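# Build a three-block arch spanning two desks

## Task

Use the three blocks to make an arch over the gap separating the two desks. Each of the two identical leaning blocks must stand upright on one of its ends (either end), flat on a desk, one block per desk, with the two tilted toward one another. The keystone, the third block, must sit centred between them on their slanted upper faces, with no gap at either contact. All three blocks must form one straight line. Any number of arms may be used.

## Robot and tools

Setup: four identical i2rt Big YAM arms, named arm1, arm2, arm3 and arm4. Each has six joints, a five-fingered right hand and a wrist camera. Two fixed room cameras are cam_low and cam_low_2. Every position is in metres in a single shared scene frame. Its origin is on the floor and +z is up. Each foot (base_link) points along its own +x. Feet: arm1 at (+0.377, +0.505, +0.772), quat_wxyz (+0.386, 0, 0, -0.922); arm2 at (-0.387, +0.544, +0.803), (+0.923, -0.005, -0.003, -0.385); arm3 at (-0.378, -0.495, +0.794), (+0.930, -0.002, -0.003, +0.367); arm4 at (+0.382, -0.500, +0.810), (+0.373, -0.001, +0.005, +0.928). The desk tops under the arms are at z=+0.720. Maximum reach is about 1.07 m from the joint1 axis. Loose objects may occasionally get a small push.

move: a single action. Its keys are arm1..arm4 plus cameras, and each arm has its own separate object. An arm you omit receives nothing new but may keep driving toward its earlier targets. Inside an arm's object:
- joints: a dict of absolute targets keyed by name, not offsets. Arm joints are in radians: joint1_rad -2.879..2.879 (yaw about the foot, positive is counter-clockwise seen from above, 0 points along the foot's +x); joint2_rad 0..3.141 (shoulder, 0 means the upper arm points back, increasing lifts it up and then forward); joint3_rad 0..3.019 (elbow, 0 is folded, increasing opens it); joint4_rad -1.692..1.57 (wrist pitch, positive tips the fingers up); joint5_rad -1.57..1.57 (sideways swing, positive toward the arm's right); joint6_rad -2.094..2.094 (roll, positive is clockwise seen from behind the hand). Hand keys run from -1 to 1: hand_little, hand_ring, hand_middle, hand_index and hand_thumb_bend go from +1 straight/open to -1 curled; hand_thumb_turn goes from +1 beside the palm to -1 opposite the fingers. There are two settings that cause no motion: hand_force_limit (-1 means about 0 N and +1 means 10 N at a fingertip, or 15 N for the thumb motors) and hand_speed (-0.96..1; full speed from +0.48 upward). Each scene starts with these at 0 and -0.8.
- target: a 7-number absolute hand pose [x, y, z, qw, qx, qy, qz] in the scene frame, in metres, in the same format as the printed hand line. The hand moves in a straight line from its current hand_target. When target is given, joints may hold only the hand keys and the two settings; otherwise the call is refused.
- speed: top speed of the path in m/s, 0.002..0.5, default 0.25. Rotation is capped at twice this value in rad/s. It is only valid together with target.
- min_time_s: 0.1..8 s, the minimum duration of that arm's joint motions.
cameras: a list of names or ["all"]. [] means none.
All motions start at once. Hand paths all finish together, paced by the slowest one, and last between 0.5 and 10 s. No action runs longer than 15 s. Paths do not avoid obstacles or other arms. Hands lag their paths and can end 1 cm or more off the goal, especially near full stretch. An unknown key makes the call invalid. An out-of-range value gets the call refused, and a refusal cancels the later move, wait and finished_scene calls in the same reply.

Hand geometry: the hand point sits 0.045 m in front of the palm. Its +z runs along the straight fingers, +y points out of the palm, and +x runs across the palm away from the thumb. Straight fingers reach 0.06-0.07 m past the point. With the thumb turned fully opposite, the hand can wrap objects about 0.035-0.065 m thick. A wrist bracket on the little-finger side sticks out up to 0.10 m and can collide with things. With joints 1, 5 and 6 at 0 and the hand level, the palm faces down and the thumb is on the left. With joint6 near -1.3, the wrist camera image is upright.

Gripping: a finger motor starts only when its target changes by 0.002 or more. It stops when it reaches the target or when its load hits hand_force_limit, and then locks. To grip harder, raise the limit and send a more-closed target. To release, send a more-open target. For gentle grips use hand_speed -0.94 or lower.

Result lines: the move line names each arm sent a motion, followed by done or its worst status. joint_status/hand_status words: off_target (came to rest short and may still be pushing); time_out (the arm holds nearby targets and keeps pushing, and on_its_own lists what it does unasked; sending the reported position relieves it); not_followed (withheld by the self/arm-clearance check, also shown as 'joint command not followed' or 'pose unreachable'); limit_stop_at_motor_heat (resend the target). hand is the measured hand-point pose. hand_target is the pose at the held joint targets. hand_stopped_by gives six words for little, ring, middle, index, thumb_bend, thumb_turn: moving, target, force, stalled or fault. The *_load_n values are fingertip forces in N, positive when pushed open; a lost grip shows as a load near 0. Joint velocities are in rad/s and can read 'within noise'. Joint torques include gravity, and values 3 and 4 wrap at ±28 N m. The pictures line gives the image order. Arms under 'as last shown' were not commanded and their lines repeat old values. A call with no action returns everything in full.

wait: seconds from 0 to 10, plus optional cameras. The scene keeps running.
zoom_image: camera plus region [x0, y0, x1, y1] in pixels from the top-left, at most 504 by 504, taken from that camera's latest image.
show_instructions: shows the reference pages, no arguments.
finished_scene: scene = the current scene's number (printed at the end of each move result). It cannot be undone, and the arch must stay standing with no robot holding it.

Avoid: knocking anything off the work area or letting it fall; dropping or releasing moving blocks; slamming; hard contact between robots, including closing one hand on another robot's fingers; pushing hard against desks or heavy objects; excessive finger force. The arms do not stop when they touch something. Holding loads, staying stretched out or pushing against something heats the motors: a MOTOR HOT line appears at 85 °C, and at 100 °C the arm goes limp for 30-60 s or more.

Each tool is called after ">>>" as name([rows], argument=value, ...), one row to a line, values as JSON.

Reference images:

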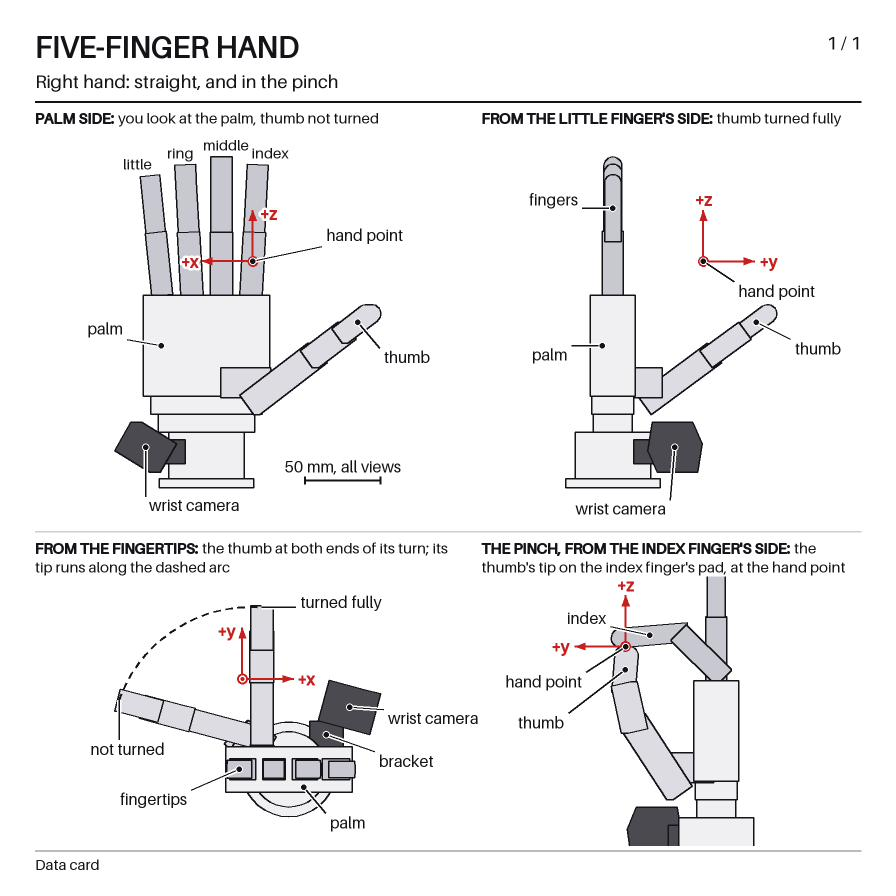

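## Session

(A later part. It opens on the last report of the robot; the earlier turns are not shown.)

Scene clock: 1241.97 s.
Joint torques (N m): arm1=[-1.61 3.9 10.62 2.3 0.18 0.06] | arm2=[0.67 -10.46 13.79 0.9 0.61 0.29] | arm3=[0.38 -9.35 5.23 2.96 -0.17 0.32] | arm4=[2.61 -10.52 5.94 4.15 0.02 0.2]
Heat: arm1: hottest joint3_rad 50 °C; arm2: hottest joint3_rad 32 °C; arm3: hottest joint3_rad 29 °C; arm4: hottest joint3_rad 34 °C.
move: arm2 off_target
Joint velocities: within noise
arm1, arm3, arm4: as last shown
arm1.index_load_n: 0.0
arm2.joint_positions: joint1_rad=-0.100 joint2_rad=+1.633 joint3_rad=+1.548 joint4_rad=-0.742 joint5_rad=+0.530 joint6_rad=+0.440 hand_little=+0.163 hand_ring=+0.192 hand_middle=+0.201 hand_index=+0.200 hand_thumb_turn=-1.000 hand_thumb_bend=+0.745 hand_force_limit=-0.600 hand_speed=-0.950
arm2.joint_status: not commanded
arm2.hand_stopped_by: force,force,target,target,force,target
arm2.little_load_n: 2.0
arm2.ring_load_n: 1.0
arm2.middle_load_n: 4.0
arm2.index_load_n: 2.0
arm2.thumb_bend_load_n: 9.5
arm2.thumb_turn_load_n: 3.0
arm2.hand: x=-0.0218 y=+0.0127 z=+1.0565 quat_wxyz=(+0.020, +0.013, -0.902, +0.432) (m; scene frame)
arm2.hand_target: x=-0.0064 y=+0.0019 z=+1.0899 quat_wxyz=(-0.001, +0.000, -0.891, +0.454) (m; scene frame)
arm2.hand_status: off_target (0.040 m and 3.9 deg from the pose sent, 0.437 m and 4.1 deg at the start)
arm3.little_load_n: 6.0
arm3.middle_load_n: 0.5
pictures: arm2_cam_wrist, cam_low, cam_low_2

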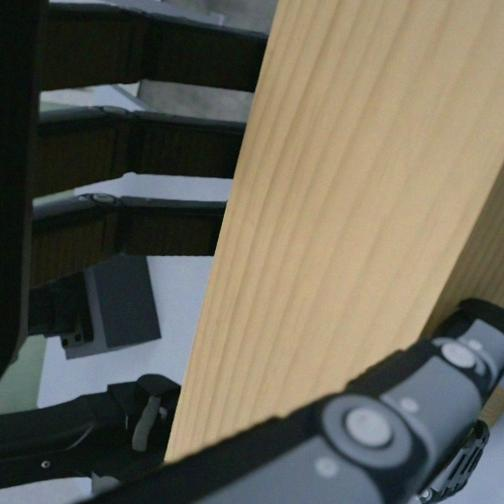

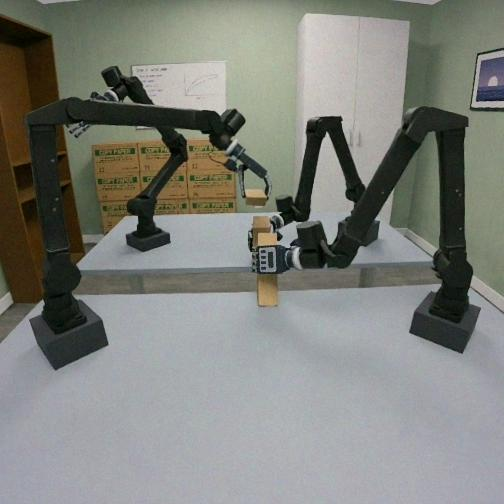

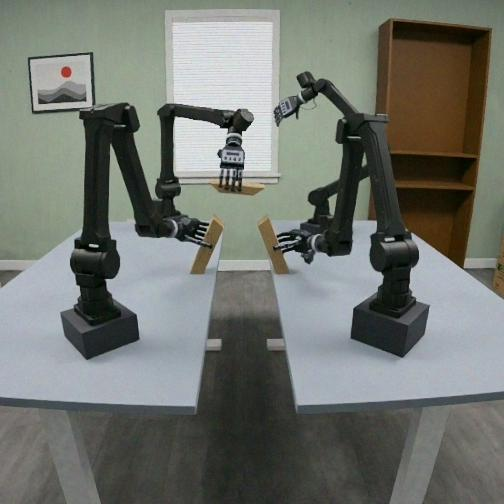

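>>> move(arm2={"target": [0.009, -0.036, 1.045, -0.0200, -0.0130, -0.8800, 0.4756], "speed": 0.15}, arm4={"target": [0.109, 0.000, 0.872, -0.3967, 0.711, -0.2448, -0.5279], "speed": 0.05})

>>> move(arm4={"target": [0.109, 0.000, 0.843, -0.3967, 0.711, -0.2448, -0.5279], "speed": 0.03}, cameras=["cam_low", "cam_low_2", "arm2_cam_wrist"])

>>> zoom_image(camera="cam_low_2", region=[150, 130, 330, 300])

>>> zoom_image(camera="cam_low", region=[210, 170, 320, 310])

Scene clock: 1286.17 s.
Joint torques (N m): arm1=[-1.61 4.07 10.63 2.25 0.16 0.05] | arm2=[-1.26 -11.87 10.14 1.83 0.33 0.22] | arm3=[0.26 -9.23 5.2 2.97 -0.17 0.32] | arm4=[2.78 -13.51 3.84 2.95 -0.05 0.21]
Heat: arm1: hottest joint3_rad 50 °C; arm2: hottest joint3_rad 38 °C; arm3: hottest joint3_rad 29 °C; arm4: hottest joint3_rad 34 °C.
move: arm2 off_target; arm4 off_target
Joint velocities: within noise
arm1, arm3: as last shown
arm1.thumb_turn_load_n: 0.5
arm2.joint_positions: joint1_rad=-0.100 joint2_rad=+1.714 joint3_rad=+1.548 joint4_rad=-0.570 joint5_rad=+0.521 joint6_rad=+0.440 hand_little=+0.163 hand_ring=+0.192 hand_middle=+0.201 hand_index=+0.200 hand_thumb_turn=-1.000 hand_thumb_bend=+0.745 hand_force_limit=-0.600 hand_speed=-0.950
arm2.joint_status: not commanded
arm2.hand_stopped_by: force,force,target,target,force,target
arm2.little_load_n: 2.5
arm2.ring_load_n: 1.0
arm2.middle_load_n: 3.5
arm2.index_load_n: 2.0
arm2.thumb_bend_load_n: 9.5
arm2.thumb_turn_load_n: 3.0
arm2.hand: x=+0.0087 y=-0.0226 z=+1.0318 quat_wxyz=(-0.009, +0.002, -0.887, +0.462) (m; scene frame)
arm2.hand_target: x=+0.0086 y=-0.0354 z=+1.0452 quat_wxyz=(-0.020, -0.013, -0.879, +0.475) (m; scene frame)
arm2.hand_status: off_target (0.019 m and 2.7 deg from the pose sent, 0.059 m and 7.8 deg at the start)
arm4.joint_positions: joint1_rad=-0.534 joint2_rad=+1.973 joint3_rad=+0.619 joint4_rad=+1.183 joint5_rad=-0.308 joint6_rad=+1.186 hand_little=+0.135 hand_ring=+0.173 hand_middle=+0.200 hand_index=+0.201 hand_thumb_turn=-1.000 hand_thumb_bend=+0.741 hand_force_limit=-0.500 hand_speed=-0.950
arm4.joint_status: not commanded
arm4.hand_stopped_by: force,force,target,target,force,target
arm4.little_load_n: 3.0
arm4.ring_load_n: 2.0
arm4.middle_load_n: 1.0
arm4.index_load_n: 4.0
arm4.thumb_bend_load_n: 11.0
arm4.thumb_turn_load_n: 1.0
arm4.hand: x=+0.1161 y=-0.0017 z=+0.8504 quat_wxyz=(-0.393, +0.723, -0.248, -0.511) (m; scene frame)
arm4.hand_target: x=+0.1091 y=-0.0002 z=+0.8717 quat_wxyz=(-0.396, +0.710, -0.244, -0.528) (m; scene frame)
arm4.hand_status: off_target (0.023 m and 2.4 deg from the pose sent, 0.043 m and 3.0 deg at the start)
pictures: none

Scene clock: 1287.70 s.
Joint torques (N m): arm1=[-1.38 4.07 10.56 2.29 0.17 0.05] | arm2=[-0.97 -11.81 10.24 1.83 0.34 0.25] | arm3=[0.26 -9.23 5.23 2.97 -0.17 0.32] | arm4=[2.84 -10.93 4.68 4.45 -0.04 0.23]
Heat: arm1: hottest joint3_rad 50 °C; arm2: hottest joint3_rad 38 °C; arm3: hottest joint3_rad 29 °C; arm4: hottest joint3_rad 34 °C.
move: arm4 off_target
Joint velocities: within noise
arm1, arm2, arm3: as last shown
arm1.thumb_turn_load_n: 0.0
arm2.middle_load_n: 4.0
arm2.index_load_n: 2.5
arm4.joint_positions: joint1_rad=-0.534 joint2_rad=+2.034 joint3_rad=+0.619 joint4_rad=+1.235 joint5_rad=-0.309 joint6_rad=+1.187 hand_little=+0.135 hand_ring=+0.173 hand_middle=+0.200 hand_index=+0.201 hand_thumb_turn=-1.000 hand_thumb_bend=+0.741 hand_force_limit=-0.500 hand_speed=-0.950
arm4.joint_status: not commanded
arm4.hand_stopped_by: force,force,target,target,force,target
arm4.little_load_n: 1.5
arm4.ring_load_n: 1.5
arm4.middle_load_n: 1.5
arm4.index_load_n: 5.0
arm4.thumb_bend_load_n: 10.5
arm4.thumb_turn_load_n: 3.0
arm4.hand: x=+0.1171 y=-0.0058 z=+0.8306 quat_wxyz=(-0.390, +0.725, -0.250, -0.509) (m; scene frame)
arm4.hand_target: x=+0.1093 y=-0.0005 z=+0.8430 quat_wxyz=(-0.396, +0.711, -0.244, -0.527) (m; scene frame)
arm4.hand_status: off_target (0.016 m and 2.9 deg from the pose sent, 0.010 m and 2.4 deg at the start)
pictures: arm2_cam_wrist, cam_low, cam_low_2

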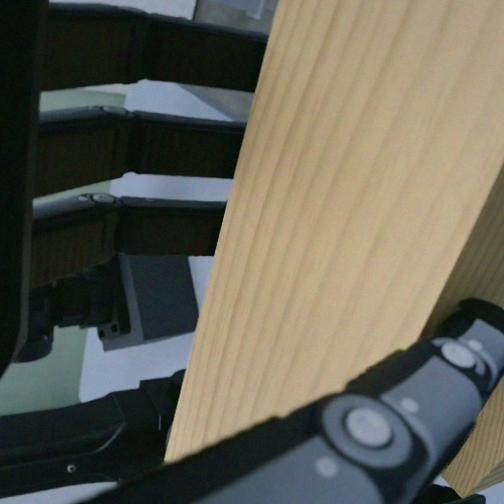

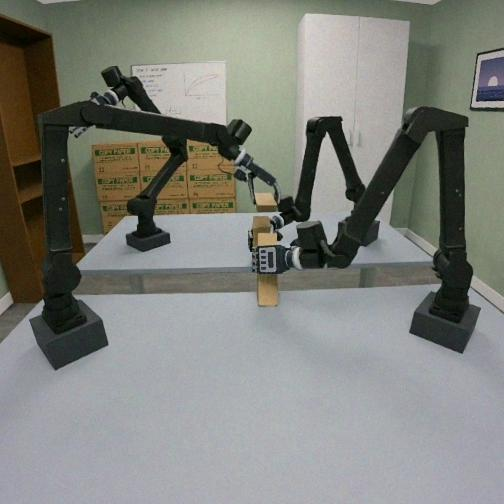

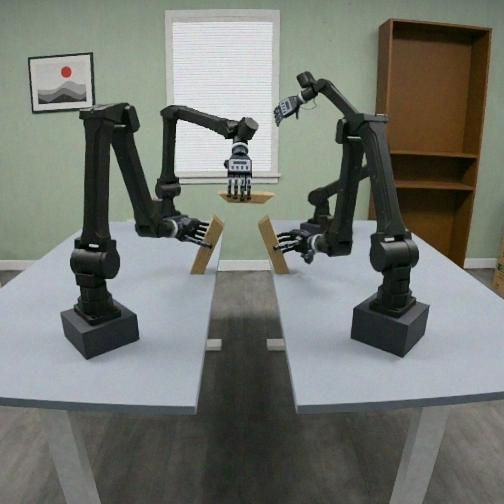

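Scaled by 2.800 from the camera's 504x504 image, which has a finer 720x720 frame.

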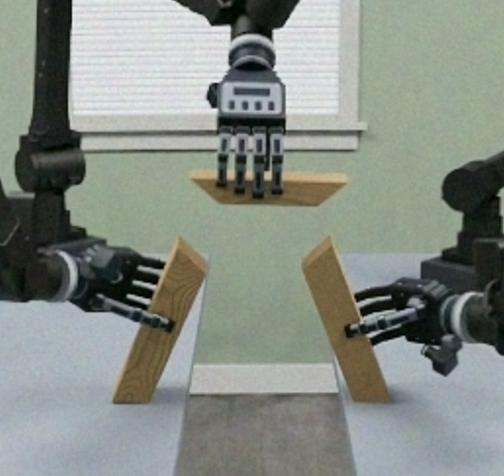

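Scaled by 3.600 from the camera's 504x504 image, which has a finer 720x720 frame.

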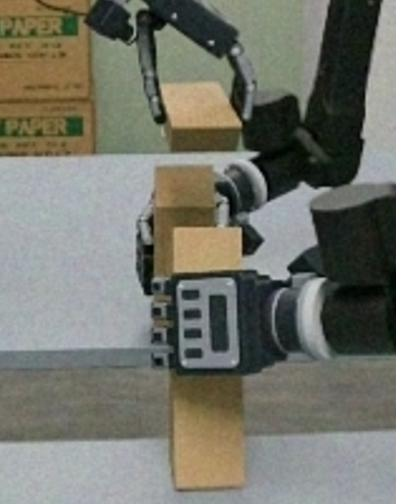

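>>> zoom_image(camera="cam_low", region=[20, 240, 120, 380])

>>> zoom_image(camera="cam_low", region=[400, 240, 500, 380])

>>> zoom_image(camera="cam_low", region=[110, 180, 190, 270])

>>> zoom_image(camera="cam_low", region=[310, 170, 400, 270])

Scaled by 3.600 from the camera's 504x504 image, which has a finer 720x720 frame.

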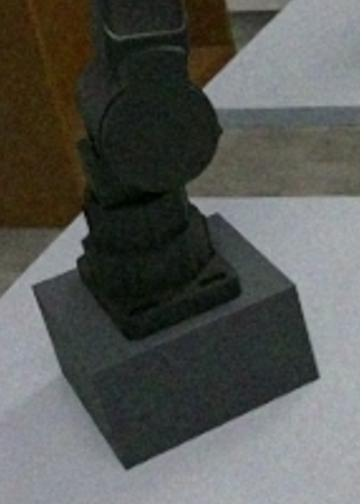

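Scaled by 3.600 from the camera's 504x504 image, which has a finer 720x720 frame.

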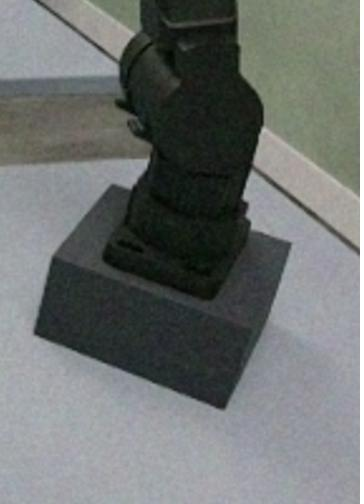

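Scaled by 5.600 from the camera's 504x504 image, which has a finer 720x720 frame.

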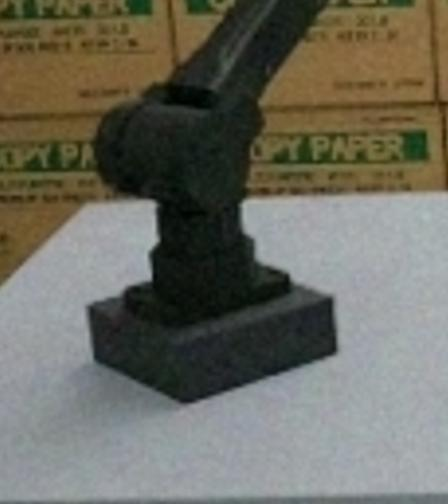

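Scaled by 5.040 from the camera's 504x504 image, which has a finer 720x720 frame.

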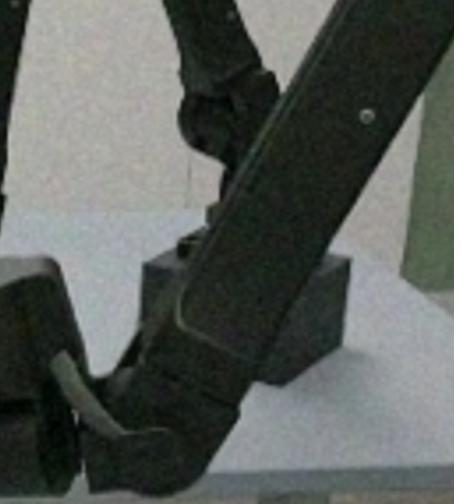

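>>> move(arm4={"target": [0.109, -0.014, 0.872, -0.3967, 0.711, -0.2448, -0.5279], "speed": 0.05})

Scene clock: 1356.07 s.
Joint torques (N m): arm1=[-1.61 3.96 10.7 2.26 0.15 0.04] | arm2=[-1.26 -11.81 10.24 1.84 0.34 0.23] | arm3=[0.56 -9.35 5.2 2.97 -0.17 0.32] | arm4=[2.61 -13.22 3.58 2.91 -0.04 0.24]
Heat: arm1: hottest joint3_rad 51 °C; arm2: hottest joint3_rad 36 °C; arm3: hottest joint3_rad 29 °C; arm4: hottest joint3_rad 32 °C.
move: arm4 off_target
Joint velocities: within noise
arm1.joint_positions: joint1_rad=-1.291 joint2_rad=+0.578 joint3_rad=+1.336 joint4_rad=-1.255 joint5_rad=+0.099 joint6_rad=-1.275 hand_little=+0.500 hand_ring=+0.500 hand_middle=+0.500 hand_index=+0.500 hand_thumb_turn=-1.000 hand_thumb_bend=+1.000 hand_force_limit=+0.000 hand_speed=+0.200
arm1.joint_status: not commanded
arm1.hand_stopped_by: target,target,target,target,target,target
arm1.little_load_n: 0.0
arm1.ring_load_n: 0.0
arm1.middle_load_n: 0.0
arm1.index_load_n: 0.0
arm1.thumb_bend_load_n: 0.0
arm1.thumb_turn_load_n: 0.5
arm1.hand: x=+0.2097 y=+0.6724 z=+1.2624 quat_wxyz=(+0.504, -0.355, -0.782, -0.094) (m; scene frame)
arm1.hand_target: x=+0.2136 y=+0.6722 z=+1.2889 quat_wxyz=(+0.532, -0.357, -0.762, -0.096) (m; scene frame)
arm1.hand_status: not commanded
arm2: as last shown
arm2.little_load_n: 2.0
arm2.index_load_n: 2.0
arm2.thumb_bend_load_n: 10.0
arm3.joint_positions: joint1_rad=+0.560 joint2_rad=+1.770 joint3_rad=+0.621 joint4_rad=+0.904 joint5_rad=+0.301 joint6_rad=-1.173 hand_little=+0.121 hand_ring=+0.168 hand_middle=+0.200 hand_index=+0.200 hand_thumb_turn=-1.000 hand_thumb_bend=+0.755 hand_force_limit=-0.600 hand_speed=-0.950
arm3.joint_status: not commanded
arm3.hand_stopped_by: force,force,target,target,force,target
arm3.little_load_n: 6.0
arm3.ring_load_n: 4.0
arm3.middle_load_n: 0.5
arm3.index_load_n: 1.0
arm3.thumb_bend_load_n: 12.5
arm3.thumb_turn_load_n: -3.0
arm3.hand: x=-0.1417 y=+0.0077 z=+0.8246 quat_wxyz=(-0.380, +0.739, +0.263, +0.490) (m; scene frame)
arm3.hand_target: x=-0.1491 y=+0.0116 z=+0.8151 quat_wxyz=(-0.388, +0.741, +0.262, +0.482) (m; scene frame)
arm3.hand_status: not commanded
arm4.joint_positions: joint1_rad=-0.523 joint2_rad=+1.962 joint3_rad=+0.583 joint4_rad=+1.209 joint5_rad=-0.298 joint6_rad=+1.187 hand_little=+0.135 hand_ring=+0.173 hand_middle=+0.200 hand_index=+0.201 hand_thumb_turn=-1.000 hand_thumb_bend=+0.741 hand_force_limit=-0.500 hand_speed=-0.950
arm4.joint_status: not commanded
arm4.hand_stopped_by: force,force,target,target,force,target
arm4.little_load_n: 3.5
arm4.ring_load_n: 2.5
arm4.middle_load_n: 1.0
arm4.index_load_n: 4.0
arm4.thumb_bend_load_n: 11.0
arm4.thumb_turn_load_n: 0.5
arm4.hand: x=+0.1156 y=-0.0150 z=+0.8511 quat_wxyz=(-0.394, +0.723, -0.247, -0.511) (m; scene frame)
arm4.hand_target: x=+0.1092 y=-0.0142 z=+0.8717 quat_wxyz=(-0.396, +0.710, -0.244, -0.528) (m; scene frame)
arm4.hand_status: off_target (0.022 m and 2.4 deg from the pose sent, 0.043 m and 2.9 deg at the start)
pictures: none

>>> move(arm4={"target": [0.109, -0.006, 0.867, -0.3967, 0.711, -0.2448, -0.5279], "speed": 0.05})

>>> move(arm4={"target": [0.109, -0.006, 0.843, -0.3967, 0.711, -0.2448, -0.5279], "speed": 0.03})

>>> move(arm2={"target": [0.007, -0.036, 1.005, -0.0200, -0.0110, -0.8800, 0.4756], "speed": 0.08}, cameras=["cam_low", "cam_low_2"])

>>> zoom_image(camera="cam_low_2", region=[150, 130, 330, 300])

>>> zoom_image(camera="cam_low", region=[210, 170, 320, 310])

Scene clock: 1363.13 s.
Joint torques (N m): arm1=[-1.49 4.25 10.59 2.22 0.16 0.06] | arm2=[-1.08 -11.99 10.22 1.83 0.34 0.24] | arm3=[0.38 -9.35 5.19 2.96 -0.17 0.32] | arm4=[2.2 -11.69 5.57 2.96 -0.18 0.25]
Heat: arm1: hottest joint3_rad 51 °C; arm2: hottest joint3_rad 36 °C; arm3: hottest joint3_rad 29 °C; arm4: hottest joint3_rad 32 °C.
move: arm4 off_target
Joint velocities: within noise
arm1, arm2, arm3: as last shown
arm1.thumb_turn_load_n: 0.0
arm2.little_load_n: 2.5
arm4.joint_positions: joint1_rad=-0.523 joint2_rad=+1.962 joint3_rad=+0.583 joint4_rad=+1.209 joint5_rad=-0.300 joint6_rad=+1.187 hand_little=+0.135 hand_ring=+0.173 hand_middle=+0.200 hand_index=+0.201 hand_thumb_turn=-1.000 hand_thumb_bend=+0.741 hand_force_limit=-0.500 hand_speed=-0.950
arm4.joint_status: not commanded
arm4.hand_stopped_by: force,force,target,target,force,target
arm4.little_load_n: 3.0
arm4.ring_load_n: 2.0
arm4.middle_load_n: 1.0
arm4.index_load_n: 4.0
arm4.thumb_bend_load_n: 11.0
arm4.thumb_turn_load_n: 1.0
arm4.hand: x=+0.1154 y=-0.0152 z=+0.8511 quat_wxyz=(-0.393, +0.723, -0.246, -0.512) (m; scene frame)
arm4.hand_target: x=+0.1093 y=-0.0065 z=+0.8672 quat_wxyz=(-0.396, +0.711, -0.245, -0.527) (m; scene frame)
arm4.hand_status: off_target (0.019 m and 2.4 deg from the pose sent, 0.019 m and 2.4 deg at the start)
pictures: none

Scene clock: 1364.47 s.
Joint torques (N m): arm1=[-1.55 4.19 10.65 2.28 0.17 0.09] | arm2=[-1.32 -11.75 10.22 1.87 0.35 0.24] | arm3=[0.5 -9.23 5.22 2.93 -0.17 0.32] | arm4=[2.32 -10.34 5.6 4.22 -0.03 0.22]
Heat: arm1: hottest joint3_rad 51 °C; arm2: hottest joint3_rad 36 °C; arm3: hottest joint3_rad 29 °C; arm4: hottest joint3_rad 32 °C.
move: arm4 off_target
Joint velocities: within noise
arm1, arm2, arm3: as last shown
arm2.middle_load_n: 3.5
arm3.little_load_n: 5.5
arm3.index_load_n: 1.5
arm3.thumb_turn_load_n: -2.5
arm4.joint_positions: joint1_rad=-0.523 joint2_rad=+2.026 joint3_rad=+0.590 joint4_rad=+1.252 joint5_rad=-0.305 joint6_rad=+1.187 hand_little=+0.135 hand_ring=+0.173 hand_middle=+0.200 hand_index=+0.201 hand_thumb_turn=-1.000 hand_thumb_bend=+0.741 hand_force_limit=-0.500 hand_speed=-0.950
arm4.joint_status: not commanded
arm4.hand_stopped_by: force,force,target,target,force,target
arm4.little_load_n: 1.5
arm4.ring_load_n: 1.5
arm4.middle_load_n: 1.5
arm4.index_load_n: 5.0
arm4.thumb_bend_load_n: 10.5
arm4.thumb_turn_load_n: 3.0
arm4.hand: x=+0.1152 y=-0.0179 z=+0.8303 quat_wxyz=(-0.387, +0.727, -0.248, -0.510) (m; scene frame)
arm4.hand_target: x=+0.1094 y=-0.0067 z=+0.8431 quat_wxyz=(-0.396, +0.711, -0.244, -0.527) (m; scene frame)
arm4.hand_status: off_target (0.019 m and 3.0 deg from the pose sent, 0.014 m and 2.4 deg at the start)
pictures: none

Scene clock: 1365.77 s.
Joint torques (N m): arm1=[-1.61 4.19 10.69 2.29 0.17 0.08] | arm2=[-1.32 -11.87 8.75 1.84 0.32 0.18] | arm3=[0.38 -9.29 5.23 2.93 -0.17 0.32] | arm4=[1.96 -10.17 5.57 4.19 -0.05 0.19]
Heat: arm1: hottest joint3_rad 51 °C; arm2: hottest joint3_rad 36 °C; arm3: hottest joint3_rad 29 °C; arm4: hottest joint3_rad 32 °C.
move: arm2 off_target
Joint velocities: within noise
arm1, arm3, arm4: as last shown
arm2.joint_positions: joint1_rad=-0.102 joint2_rad=+1.731 joint3_rad=+1.484 joint4_rad=-0.468 joint5_rad=+0.518 joint6_rad=+0.440 hand_little=+0.163 hand_ring=+0.192 hand_middle=+0.201 hand_index=+0.200 hand_thumb_turn=-1.000 hand_thumb_bend=+0.745 hand_force_limit=-0.600 hand_speed=-0.950
arm2.joint_status: not commanded
arm2.hand_stopped_by: force,force,target,target,force,target
arm2.little_load_n: 2.0
arm2.ring_load_n: 1.0
arm2.middle_load_n: 4.0
arm2.index_load_n: 2.0
arm2.thumb_bend_load_n: 10.0
arm2.thumb_turn_load_n: 2.5
arm2.hand: x=+0.0112 y=-0.0265 z=+1.0032 quat_wxyz=(-0.016, -0.001, -0.883, +0.469) (m; scene frame)
arm2.hand_target: x=+0.0070 y=-0.0358 z=+1.0052 quat_wxyz=(-0.020, -0.011, -0.880, +0.475) (m; scene frame)
arm2.hand_status: off_target (0.011 m and 1.5 deg from the pose sent, 0.030 m and 2.6 deg at the start)
arm3.little_load_n: 6.0
arm3.thumb_bend_load_n: 12.0
arm3.thumb_turn_load_n: -3.0
arm4.index_load_n: 5.5
arm4.thumb_turn_load_n: 2.5
pictures: cam_low, cam_low_2

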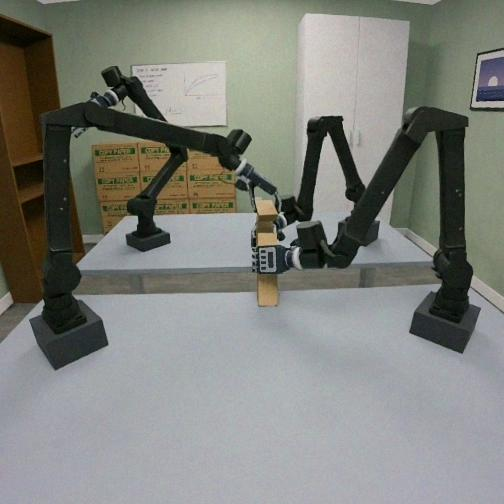

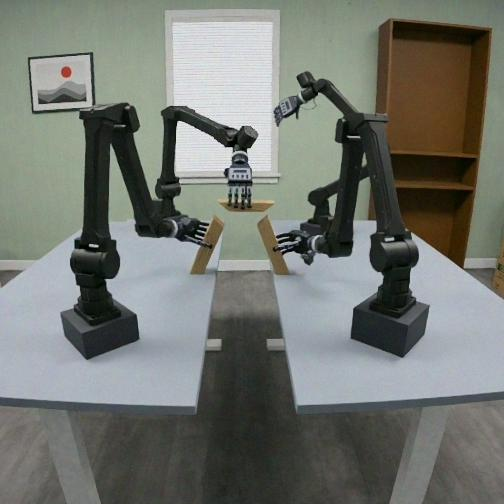

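Scaled by 2.800 from the camera's 504x504 image, which has a finer 720x720 frame.

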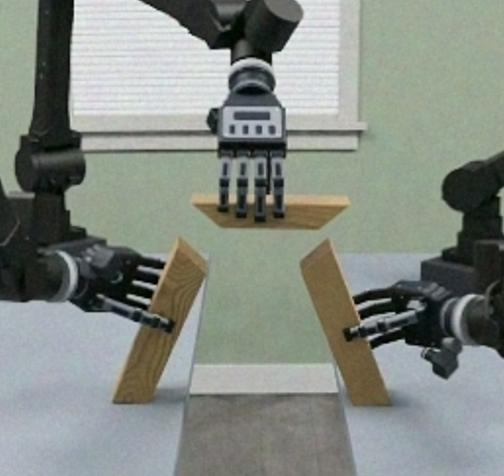

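Scaled by 3.600 from the camera's 504x504 image, which has a finer 720x720 frame.

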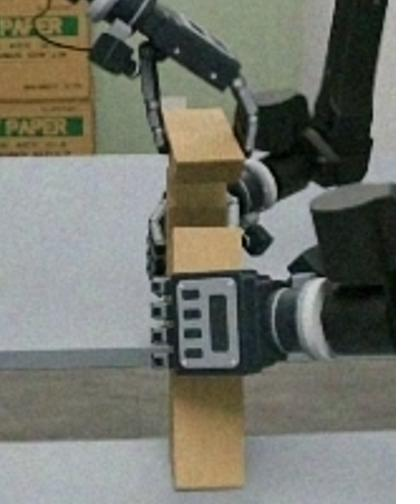

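>>> move(arm2={"target": [-0.013, -0.036, 0.968, -0.0200, -0.0100, -0.8800, 0.4756], "speed": 0.08}, cameras=["cam_low", "cam_low_2"])

>>> zoom_image(camera="cam_low_2", region=[170, 180, 310, 300])

>>> zoom_image(camera="cam_low", region=[210, 170, 320, 310])

Scene clock: 1376.80 s.
Joint torques (N m): arm1=[-1.79 3.9 10.7 2.17 0.17 0.07] | arm2=[-1.2 -11.75 8.43 1.91 0.29 0.06] | arm3=[0.38 -9.29 5.22 2.97 -0.15 0.33] | arm4=[2.14 -10.34 5.49 4.15 -0.03 0.2]
Heat: arm1: hottest joint3_rad 51 °C; arm2: hottest joint3_rad 36 °C; arm3: hottest joint3_rad 29 °C; arm4: hottest joint3_rad 32 °C.
move: arm2 done
Joint velocities: within noise
arm1, arm3, arm4: as last shown
arm2.joint_positions: joint1_rad=-0.132 joint2_rad=+1.731 joint3_rad=+1.379 joint4_rad=-0.354 joint5_rad=+0.496 joint6_rad=+0.432 hand_little=+0.163 hand_ring=+0.192 hand_middle=+0.201 hand_index=+0.200 hand_thumb_turn=-1.000 hand_thumb_bend=+0.745 hand_force_limit=-0.600 hand_speed=-0.950
arm2.joint_status: not commanded
arm2.hand_stopped_by: force,force,target,target,force,target
arm2.little_load_n: 2.0
arm2.ring_load_n: 1.0
arm2.middle_load_n: 4.0
arm2.index_load_n: 2.0
arm2.thumb_bend_load_n: 10.0
arm2.thumb_turn_load_n: 2.5
arm2.hand: x=-0.0092 y=-0.0288 z=+0.9654 quat_wxyz=(-0.019, -0.008, -0.883, +0.468) (m; scene frame)
arm2.hand_target: x=-0.0130 y=-0.0358 z=+0.9681 quat_wxyz=(-0.020, -0.010, -0.880, +0.475) (m; scene frame)
arm2.hand_status: done (0.009 m and 1.0 deg from the pose sent, 0.044 m and 1.4 deg at the start)
arm3.middle_load_n: 1.0
arm3.thumb_bend_load_n: 12.5
arm4.little_load_n: 2.0
arm4.middle_load_n: 1.0
arm4.index_load_n: 5.0
pictures: cam_low, cam_low_2

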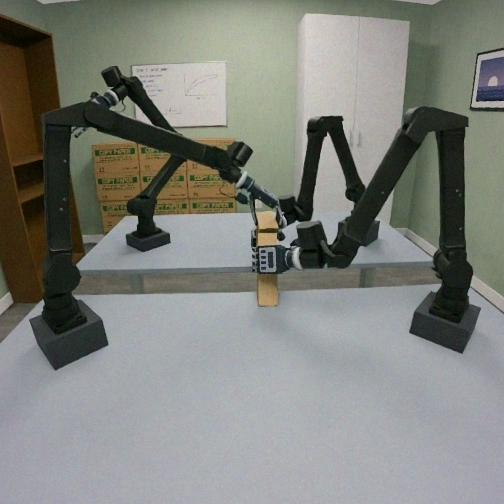

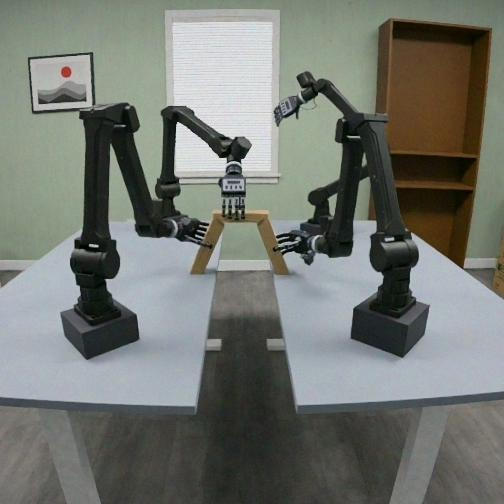

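Scaled by 3.600 from the camera's 504x504 image, which has a finer 720x720 frame.

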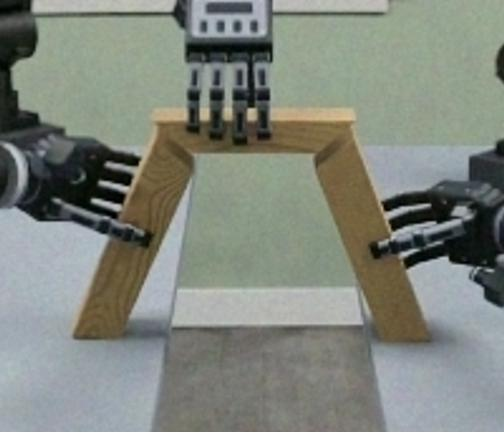

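Scaled by 3.600 from the camera's 504x504 image, which has a finer 720x720 frame.

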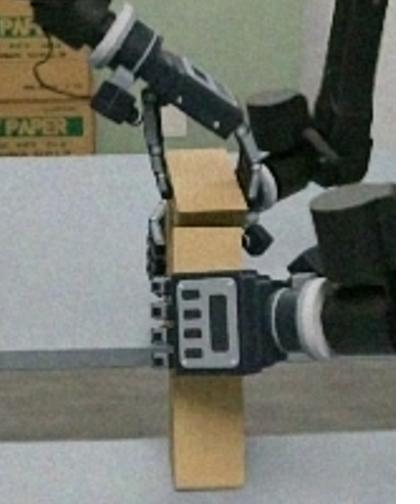

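>>> move(arm2={"target": [-0.014, -0.036, 0.956, -0.0200, -0.0100, -0.8800, 0.4756], "speed": 0.03}, cameras=["cam_low_2"])

>>> zoom_image(camera="cam_low_2", region=[180, 195, 300, 290])

Scene clock: 1383.00 s.
Joint torques (N m): arm1=[-1.61 4.31 10.63 2.24 0.15 0.07] | arm2=[-1.14 -10.99 8.31 1.89 0.29 0.07] | arm3=[0.5 -9.35 5.2 2.95 -0.18 0.33] | arm4=[2.26 -10.4 5.63 4.25 0 0.21]
Heat: arm1: hottest joint3_rad 51 °C; arm2: hottest joint3_rad 36 °C; arm3: hottest joint3_rad 29 °C; arm4: hottest joint3_rad 32 °C.
move: arm2 done
Joint velocities: within noise
arm1, arm3, arm4: as last shown
arm2.joint_positions: joint1_rad=-0.132 joint2_rad=+1.732 joint3_rad=+1.358 joint4_rad=-0.323 joint5_rad=+0.495 joint6_rad=+0.431 hand_little=+0.163 hand_ring=+0.192 hand_middle=+0.201 hand_index=+0.200 hand_thumb_turn=-1.000 hand_thumb_bend=+0.745 hand_force_limit=-0.600 hand_speed=-0.950
arm2.joint_status: not commanded
arm2.hand_stopped_by: force,force,target,target,force,target
arm2.little_load_n: 2.0
arm2.ring_load_n: 1.0
arm2.middle_load_n: 4.0
arm2.index_load_n: 2.0
arm2.thumb_bend_load_n: 10.0
arm2.thumb_turn_load_n: 2.5
arm2.hand: x=-0.0096 y=-0.0284 z=+0.9592 quat_wxyz=(-0.021, -0.008, -0.882, +0.471) (m; scene frame)
arm2.hand_target: x=-0.0141 y=-0.0358 z=+0.9560 quat_wxyz=(-0.020, -0.010, -0.880, +0.475) (m; scene frame)
arm2.hand_status: done (0.009 m and 0.6 deg from the pose sent, 0.013 m and 1.0 deg at the start)
arm4.little_load_n: 1.5
arm4.index_load_n: 5.5
arm4.thumb_turn_load_n: 3.0
pictures: cam_low_2

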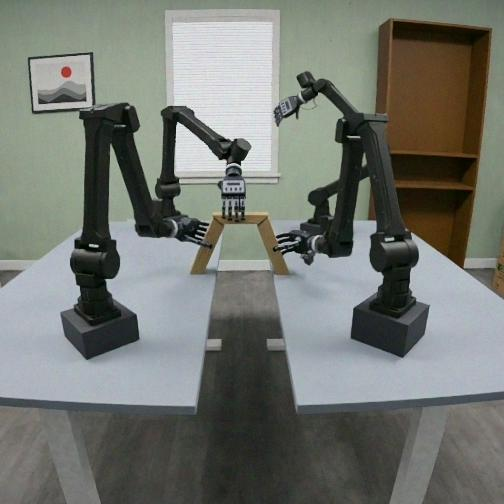

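Scaled by 4.200 from the camera's 504x504 image, which has a finer 720x720 frame.

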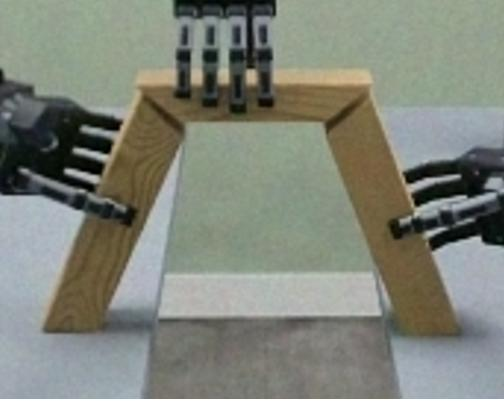

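>>> move(arm2={"target": [-0.013, -0.036, 0.946, -0.0200, -0.0100, -0.8800, 0.4756], "speed": 0.03}, cameras=["cam_low_2", "cam_low"])

>>> zoom_image(camera="cam_low_2", region=[180, 195, 300, 290])

>>> zoom_image(camera="cam_low", region=[220, 190, 310, 310])

Scene clock: 1387.87 s.
Joint torques (N m): arm1=[-1.79 3.9 10.67 2.3 0.15 0.06] | arm2=[-1.03 -11.11 8.09 1.96 0.33 0.08] | arm3=[0.44 -9.35 5.2 3 -0.17 0.33] | arm4=[2.08 -10.34 5.42 4.31 0 0.21]
Heat: arm1: hottest joint3_rad 51 °C; arm2: hottest joint3_rad 35 °C; arm3: hottest joint3_rad 29 °C; arm4: hottest joint3_rad 32 °C.
move: arm2 done
Joint velocities: within noise
arm1, arm3, arm4: as last shown
arm2.joint_positions: joint1_rad=-0.132 joint2_rad=+1.741 joint3_rad=+1.348 joint4_rad=-0.299 joint5_rad=+0.495 joint6_rad=+0.431 hand_little=+0.163 hand_ring=+0.192 hand_middle=+0.201 hand_index=+0.200 hand_thumb_turn=-1.000 hand_thumb_bend=+0.745 hand_force_limit=-0.600 hand_speed=-0.950
arm2.joint_status: not commanded
arm2.hand_stopped_by: force,force,target,target,force,target
arm2.little_load_n: 2.0
arm2.ring_load_n: 0.5
arm2.middle_load_n: 4.0
arm2.index_load_n: 2.5
arm2.thumb_bend_load_n: 10.0
arm2.thumb_turn_load_n: 3.0
arm2.hand: x=-0.0088 y=-0.0296 z=+0.9515 quat_wxyz=(-0.022, -0.008, -0.881, +0.473) (m; scene frame)
arm2.hand_target: x=-0.0131 y=-0.0359 z=+0.9460 quat_wxyz=(-0.020, -0.010, -0.880, +0.475) (m; scene frame)
arm2.hand_status: done (0.009 m and 0.5 deg from the pose sent, 0.016 m and 0.6 deg at the start)
arm3.middle_load_n: 0.5
arm3.index_load_n: 1.0
arm4.joint_positions: joint1_rad=-0.523 joint2_rad=+2.026 joint3_rad=+0.590 joint4_rad=+1.252 joint5_rad=-0.305 joint6_rad=+1.188 hand_little=+0.135 hand_ring=+0.173 hand_middle=+0.200 hand_index=+0.201 hand_thumb_turn=-1.000 hand_thumb_bend=+0.741 hand_force_limit=-0.500 hand_speed=-0.950
arm4.middle_load_n: 1.5
arm4.index_load_n: 5.0
arm4.thumb_turn_load_n: 2.5
arm4.hand_target: x=+0.1094 y=-0.0067 z=+0.8432 quat_wxyz=(-0.396, +0.711, -0.244, -0.527) (m; scene frame)
pictures: cam_low, cam_low_2

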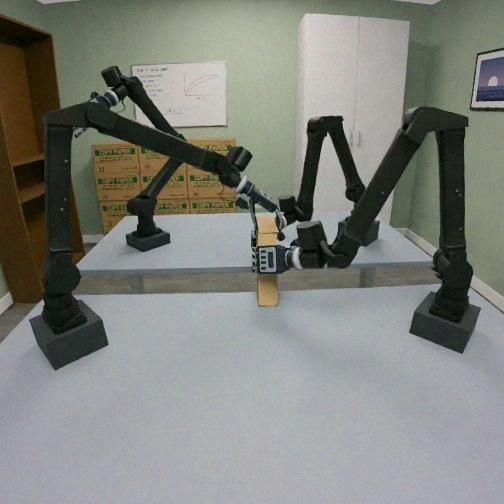

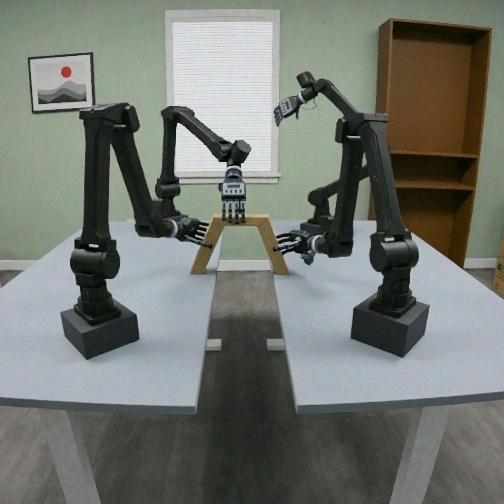

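Scaled by 4.200 from the camera's 504x504 image, which has a finer 720x720 frame.

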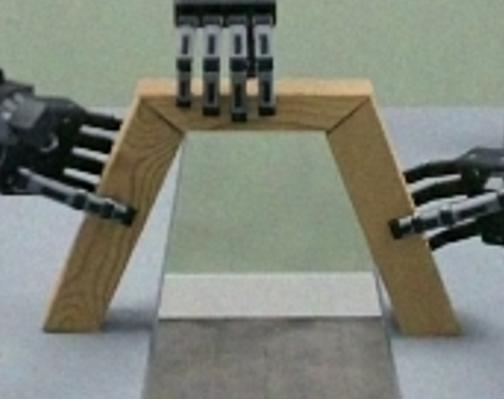

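Scaled by 4.200 from the camera's 504x504 image, which has a finer 720x720 frame.

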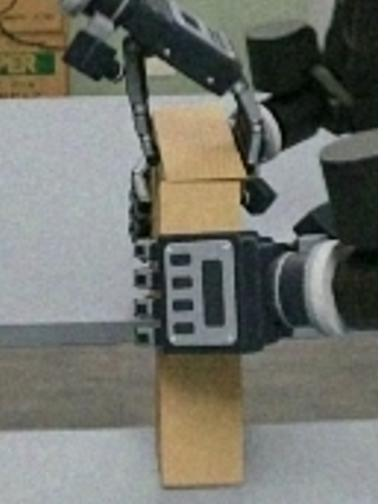

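>>> move(arm2={"target": [-0.013, -0.036, 0.938, -0.0200, -0.0100, -0.8800, 0.4756], "speed": 0.02}, cameras=["cam_low_2"])

>>> zoom_image(camera="cam_low_2", region=[180, 195, 300, 290])

Scene clock: 1392.07 s.
Joint torques (N m): arm1=[-1.32 4.19 10.65 2.21 0.15 0.04] | arm2=[-0.85 -10.46 7.82 1.89 0.33 0.08] | arm3=[0.26 -9.52 5.22 2.93 -0.17 0.32] | arm4=[2.02 -10.4 5.63 4.22 -0.03 0.18]
Heat: arm1: hottest joint3_rad 51 °C; arm2: hottest joint3_rad 35 °C; arm3: hottest joint3_rad 29 °C; arm4: hottest joint3_rad 32 °C.
move: arm2 off_target
Joint velocities: within noise
arm1, arm3, arm4: as last shown
arm2.joint_positions: joint1_rad=-0.132 joint2_rad=+1.742 joint3_rad=+1.340 joint4_rad=-0.278 joint5_rad=+0.495 joint6_rad=+0.430 hand_little=+0.163 hand_ring=+0.192 hand_middle=+0.201 hand_index=+0.200 hand_thumb_turn=-1.000 hand_thumb_bend=+0.745 hand_force_limit=-0.600 hand_speed=-0.950
arm2.joint_status: not commanded
arm2.hand_stopped_by: force,force,target,target,force,target
arm2.little_load_n: 2.5
arm2.ring_load_n: 1.0
arm2.middle_load_n: 3.5
arm2.index_load_n: 2.0
arm2.thumb_bend_load_n: 10.0
arm2.thumb_turn_load_n: 2.0
arm2.hand: x=-0.0078 y=-0.0310 z=+0.9513 quat_wxyz=(-0.026, -0.010, -0.878, +0.477) (m; scene frame)
arm2.hand_target: x=-0.0131 y=-0.0357 z=+0.9382 quat_wxyz=(-0.020, -0.010, -0.880, +0.475) (m; scene frame)
arm2.hand_status: off_target (0.015 m and 0.7 deg from the pose sent, 0.016 m and 0.5 deg at the start)
arm3.ring_load_n: 3.5
arm3.middle_load_n: 1.0
arm4.joint_positions: joint1_rad=-0.523 joint2_rad=+2.026 joint3_rad=+0.590 joint4_rad=+1.252 joint5_rad=-0.305 joint6_rad=+1.189 hand_little=+0.135 hand_ring=+0.173 hand_middle=+0.200 hand_index=+0.201 hand_thumb_turn=-1.000 hand_thumb_bend=+0.741 hand_force_limit=-0.500 hand_speed=-0.950
arm4.little_load_n: 2.0
arm4.middle_load_n: 1.0
arm4.thumb_turn_load_n: 2.0
arm4.hand: x=+0.1152 y=-0.0179 z=+0.8304 quat_wxyz=(-0.386, +0.727, -0.249, -0.510) (m; scene frame)
pictures: cam_low_2

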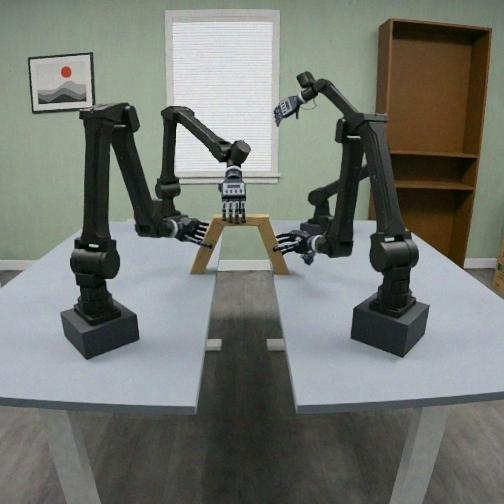

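Scaled by 4.200 from the camera's 504x504 image, which has a finer 720x720 frame.

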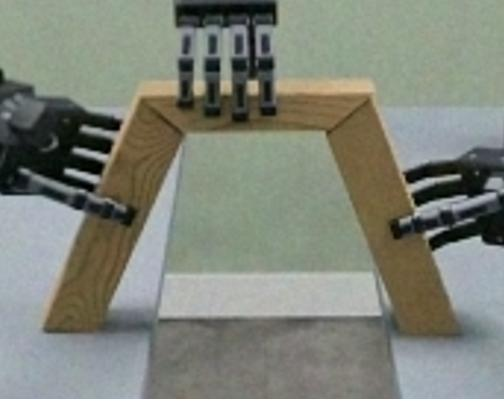

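>>> move(arm2={"target": [-0.013, -0.036, 0.944, -0.0200, -0.0100, -0.8800, 0.4756], "speed": 0.02})

>>> move(arm2={"joints": {"hand_thumb_bend": 0.82, "hand_speed": -0.94}})

>>> move(arm2={"joints": {"hand_little": 0.4, "hand_ring": 0.4, "hand_middle": 0.4, "hand_index": 0.4, "hand_speed": -0.9}}, cameras=["cam_low_2", "cam_low"])

>>> zoom_image(camera="cam_low_2", region=[180, 195, 300, 290])

>>> zoom_image(camera="cam_low", region=[220, 190, 310, 310])

Scene clock: 1411.73 s.
Joint torques (N m): arm1=[-1.49 4.07 10.63 2.26 0.16 0.07] | arm2=[-1.08 -10.99 8.38 1.32 0.32 0.1] | arm3=[0.38 -9.29 5.19 2.93 -0.17 0.32] | arm4=[1.79 -10.17 5.59 4.23 -0.04 0.2]
Heat: arm1: hottest joint3_rad 51 °C; arm2: hottest joint3_rad 34 °C; arm3: hottest joint3_rad 29 °C; arm4: hottest joint3_rad 32 °C.
move: arm2 done
Joint velocities: within noise
arm1.joint_positions: joint1_rad=-1.291 joint2_rad=+0.578 joint3_rad=+1.336 joint4_rad=-1.255 joint5_rad=+0.099 joint6_rad=-1.275 hand_little=+0.500 hand_ring=+0.500 hand_middle=+0.500 hand_index=+0.500 hand_thumb_turn=-1.000 hand_thumb_bend=+1.000 hand_force_limit=+0.000 hand_speed=+0.200
arm1.joint_status: not commanded
arm1.hand_stopped_by: target,target,target,target,target,target
arm1.little_load_n: 0.0
arm1.ring_load_n: 0.0
arm1.middle_load_n: 0.0
arm1.index_load_n: 0.0
arm1.thumb_bend_load_n: 0.0
arm1.thumb_turn_load_n: 0.0
arm1.hand: x=+0.2097 y=+0.6724 z=+1.2624 quat_wxyz=(+0.504, -0.355, -0.782, -0.094) (m; scene frame)
arm1.hand_target: x=+0.2136 y=+0.6722 z=+1.2889 quat_wxyz=(+0.532, -0.357, -0.762, -0.096) (m; scene frame)
arm1.hand_status: not commanded
arm2.joint_positions: joint1_rad=-0.132 joint2_rad=+1.742 joint3_rad=+1.340 joint4_rad=-0.278 joint5_rad=+0.495 joint6_rad=+0.430 hand_little=+0.163 hand_ring=+0.192 hand_middle=+0.201 hand_index=+0.200 hand_thumb_turn=-1.000 hand_thumb_bend=+0.745 hand_force_limit=-0.600 hand_speed=-0.950
arm2.joint_status: not commanded
arm2.hand_stopped_by: force,force,target,target,force,target
arm2.little_load_n: 2.5
arm2.ring_load_n: 1.0
arm2.middle_load_n: 3.5
arm2.index_load_n: 2.0
arm2.thumb_bend_load_n: 10.0
arm2.thumb_turn_load_n: 2.5
arm2.hand: x=-0.0077 y=-0.0311 z=+0.9514 quat_wxyz=(-0.026, -0.010, -0.878, +0.478) (m; scene frame)
arm2.hand_target: x=-0.0130 y=-0.0359 z=+0.9442 quat_wxyz=(-0.020, -0.010, -0.879, +0.475) (m; scene frame)
arm2.hand_status: done (0.010 m and 0.7 deg from the pose sent, 0.010 m and 0.7 deg at the start)
arm3.joint_positions: joint1_rad=+0.560 joint2_rad=+1.770 joint3_rad=+0.621 joint4_rad=+0.904 joint5_rad=+0.301 joint6_rad=-1.173 hand_little=+0.121 hand_ring=+0.168 hand_middle=+0.200 hand_index=+0.200 hand_thumb_turn=-1.000 hand_thumb_bend=+0.755 hand_force_limit=-0.600 hand_speed=-0.950
arm3.joint_status: not commanded
arm3.hand_stopped_by: force,force,target,target,force,target
arm3.little_load_n: 5.5
arm3.ring_load_n: 4.0
arm3.middle_load_n: 0.5
arm3.index_load_n: 1.5
arm3.thumb_bend_load_n: 12.5
arm3.thumb_turn_load_n: -3.5
arm3.hand: x=-0.1417 y=+0.0077 z=+0.8246 quat_wxyz=(-0.380, +0.739, +0.263, +0.490) (m; scene frame)
arm3.hand_target: x=-0.1491 y=+0.0116 z=+0.8151 quat_wxyz=(-0.388, +0.741, +0.262, +0.482) (m; scene frame)
arm3.hand_status: not commanded
arm4: as last shown
pictures: none

Scene clock: 1413.10 s.
Joint torques (N m): arm1=[-1.55 4.31 10.62 2.25 0.16 0.06] | arm2=[-0.91 -11.11 8.44 1.31 0.32 0.1] | arm3=[0.26 -9.29 5.23 3 -0.17 0.33] | arm4=[1.85 -10.87 5.65 4.27 0.01 0.2]
Heat: arm1: hottest joint3_rad 51 °C; arm2: hottest joint3_rad 34 °C; arm3: hottest joint3_rad 29 °C; arm4: hottest joint3_rad 32 °C.
move: arm2 done
Joint velocities: within noise
arm1, arm3, arm4: as last shown
arm2.joint_positions: joint1_rad=-0.132 joint2_rad=+1.742 joint3_rad=+1.340 joint4_rad=-0.278 joint5_rad=+0.495 joint6_rad=+0.430 hand_little=+0.163 hand_ring=+0.191 hand_middle=+0.200 hand_index=+0.200 hand_thumb_turn=-1.000 hand_thumb_bend=+0.820 hand_force_limit=-0.600 hand_speed=-0.940
arm2.joint_status: all done
arm2.hand_stopped_by: force,force,target,target,target,target
arm2.little_load_n: 0.0
arm2.ring_load_n: 0.0
arm2.middle_load_n: 0.0
arm2.index_load_n: -0.5
arm2.thumb_bend_load_n: 0.0
arm2.thumb_turn_load_n: 0.0
arm2.hand: x=-0.0077 y=-0.0311 z=+0.9514 quat_wxyz=(-0.026, -0.010, -0.878, +0.478) (m; scene frame)
arm2.hand_target: x=-0.0130 y=-0.0359 z=+0.9442 quat_wxyz=(-0.020, -0.010, -0.879, +0.475) (m; scene frame)
arm2.hand_status: not commanded
arm3.joint_positions: joint1_rad=+0.560 joint2_rad=+1.770 joint3_rad=+0.621 joint4_rad=+0.905 joint5_rad=+0.301 joint6_rad=-1.174 hand_little=+0.121 hand_ring=+0.168 hand_middle=+0.200 hand_index=+0.200 hand_thumb_turn=-1.000 hand_thumb_bend=+0.755 hand_force_limit=-0.600 hand_speed=-0.950
arm3.little_load_n: 6.0
arm3.ring_load_n: 4.5
arm3.middle_load_n: 1.0
arm3.index_load_n: 1.0
arm3.thumb_turn_load_n: -3.0
arm3.hand: x=-0.1417 y=+0.0077 z=+0.8248 quat_wxyz=(-0.380, +0.738, +0.263, +0.491) (m; scene frame)
arm3.hand_target: x=-0.1491 y=+0.0117 z=+0.8153 quat_wxyz=(-0.388, +0.740, +0.262, +0.482) (m; scene frame)
arm4.joint_positions: joint1_rad=-0.523 joint2_rad=+2.027 joint3_rad=+0.590 joint4_rad=+1.252 joint5_rad=-0.305 joint6_rad=+1.189 hand_little=+0.135 hand_ring=+0.173 hand_middle=+0.200 hand_index=+0.201 hand_thumb_turn=-1.000 hand_thumb_bend=+0.741 hand_force_limit=-0.500 hand_speed=-0.950
arm4.middle_load_n: 1.5
arm4.hand: x=+0.1152 y=-0.0179 z=+0.8303 quat_wxyz=(-0.386, +0.727, -0.249, -0.510) (m; scene frame)
arm4.hand_target: x=+0.1094 y=-0.0067 z=+0.8431 quat_wxyz=(-0.396, +0.711, -0.244, -0.527) (m; scene frame)
pictures: none

Scene clock: 1414.43 s.
Joint torques (N m): arm1=[-1.61 4.37 10.65 2.17 0.18 0.06] | arm2=[-1.08 -10.99 8.43 1.37 0.34 0.09] | arm3=[0.44 -9.35 5.22 2.92 -0.16 0.33] | arm4=[2.14 -10.4 5.65 4.12 -0.01 0.2]
Heat: arm1: hottest joint3_rad 51 °C; arm2: hottest joint3_rad 34 °C; arm3: hottest joint3_rad 29 °C; arm4: hottest joint3_rad 32 °C.
move: arm2 done
Joint velocities: within noise
arm1, arm3: as last shown
arm1.thumb_turn_load_n: 0.5
arm2.joint_positions: joint1_rad=-0.132 joint2_rad=+1.742 joint3_rad=+1.340 joint4_rad=-0.278 joint5_rad=+0.495 joint6_rad=+0.430 hand_little=+0.400 hand_ring=+0.400 hand_middle=+0.400 hand_index=+0.400 hand_thumb_turn=-1.000 hand_thumb_bend=+0.820 hand_force_limit=-0.600 hand_speed=-0.900
arm2.joint_status: all done
arm2.hand_stopped_by: target,target,target,target,target,target
arm2.little_load_n: 0.0
arm2.ring_load_n: 0.0
arm2.middle_load_n: 0.0
arm2.index_load_n: 0.0
arm2.thumb_bend_load_n: 0.0
arm2.thumb_turn_load_n: 0.0
arm2.hand: x=-0.0077 y=-0.0311 z=+0.9514 quat_wxyz=(-0.026, -0.010, -0.878, +0.478) (m; scene frame)
arm2.hand_target: x=-0.0130 y=-0.0359 z=+0.9442 quat_wxyz=(-0.020, -0.010, -0.879, +0.475) (m; scene frame)
arm2.hand_status: not commanded
arm3.index_load_n: 1.5
arm4.joint_positions: joint1_rad=-0.523 joint2_rad=+2.027 joint3_rad=+0.590 joint4_rad=+1.252 joint5_rad=-0.305 joint6_rad=+1.189 hand_little=+0.135 hand_ring=+0.173 hand_middle=+0.200 hand_index=+0.201 hand_thumb_turn=-1.000 hand_thumb_bend=+0.741 hand_force_limit=-0.500 hand_speed=-0.950
arm4.joint_status: not commanded
arm4.hand_stopped_by: force,force,target,target,force,target
arm4.little_load_n: 2.0
arm4.ring_load_n: 1.5
arm4.middle_load_n: 1.0
arm4.index_load_n: 5.0
arm4.thumb_bend_load_n: 10.5
arm4.thumb_turn_load_n: 2.0
arm4.hand: x=+0.1152 y=-0.0179 z=+0.8303 quat_wxyz=(-0.386, +0.727, -0.249, -0.510) (m; scene frame)
arm4.hand_target: x=+0.1094 y=-0.0067 z=+0.8431 quat_wxyz=(-0.396, +0.711, -0.244, -0.527) (m; scene frame)
arm4.hand_status: not commanded
pictures: cam_low, cam_low_2

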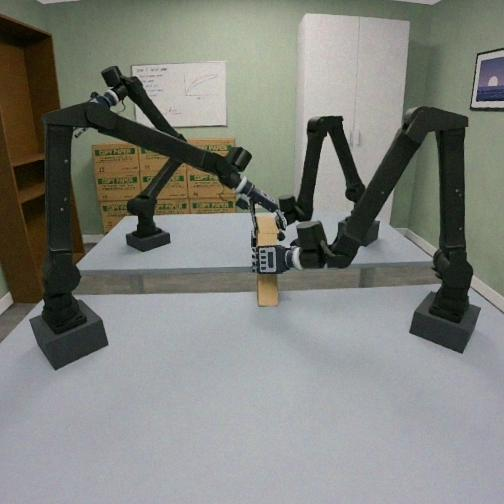

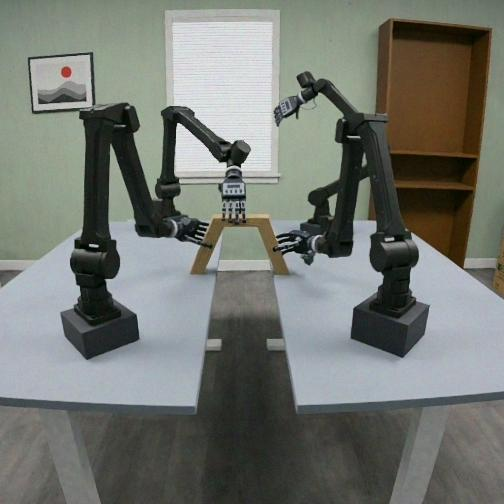

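Scaled by 4.200 from the camera's 504x504 image, which has a finer 720x720 frame.

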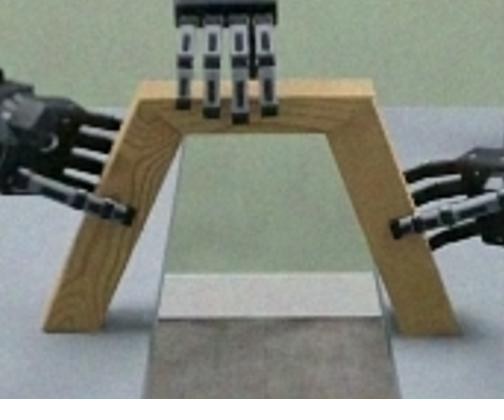

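Scaled by 4.200 from the camera's 504x504 image, which has a finer 720x720 frame.

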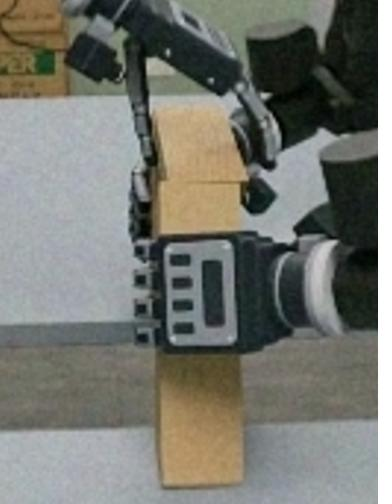

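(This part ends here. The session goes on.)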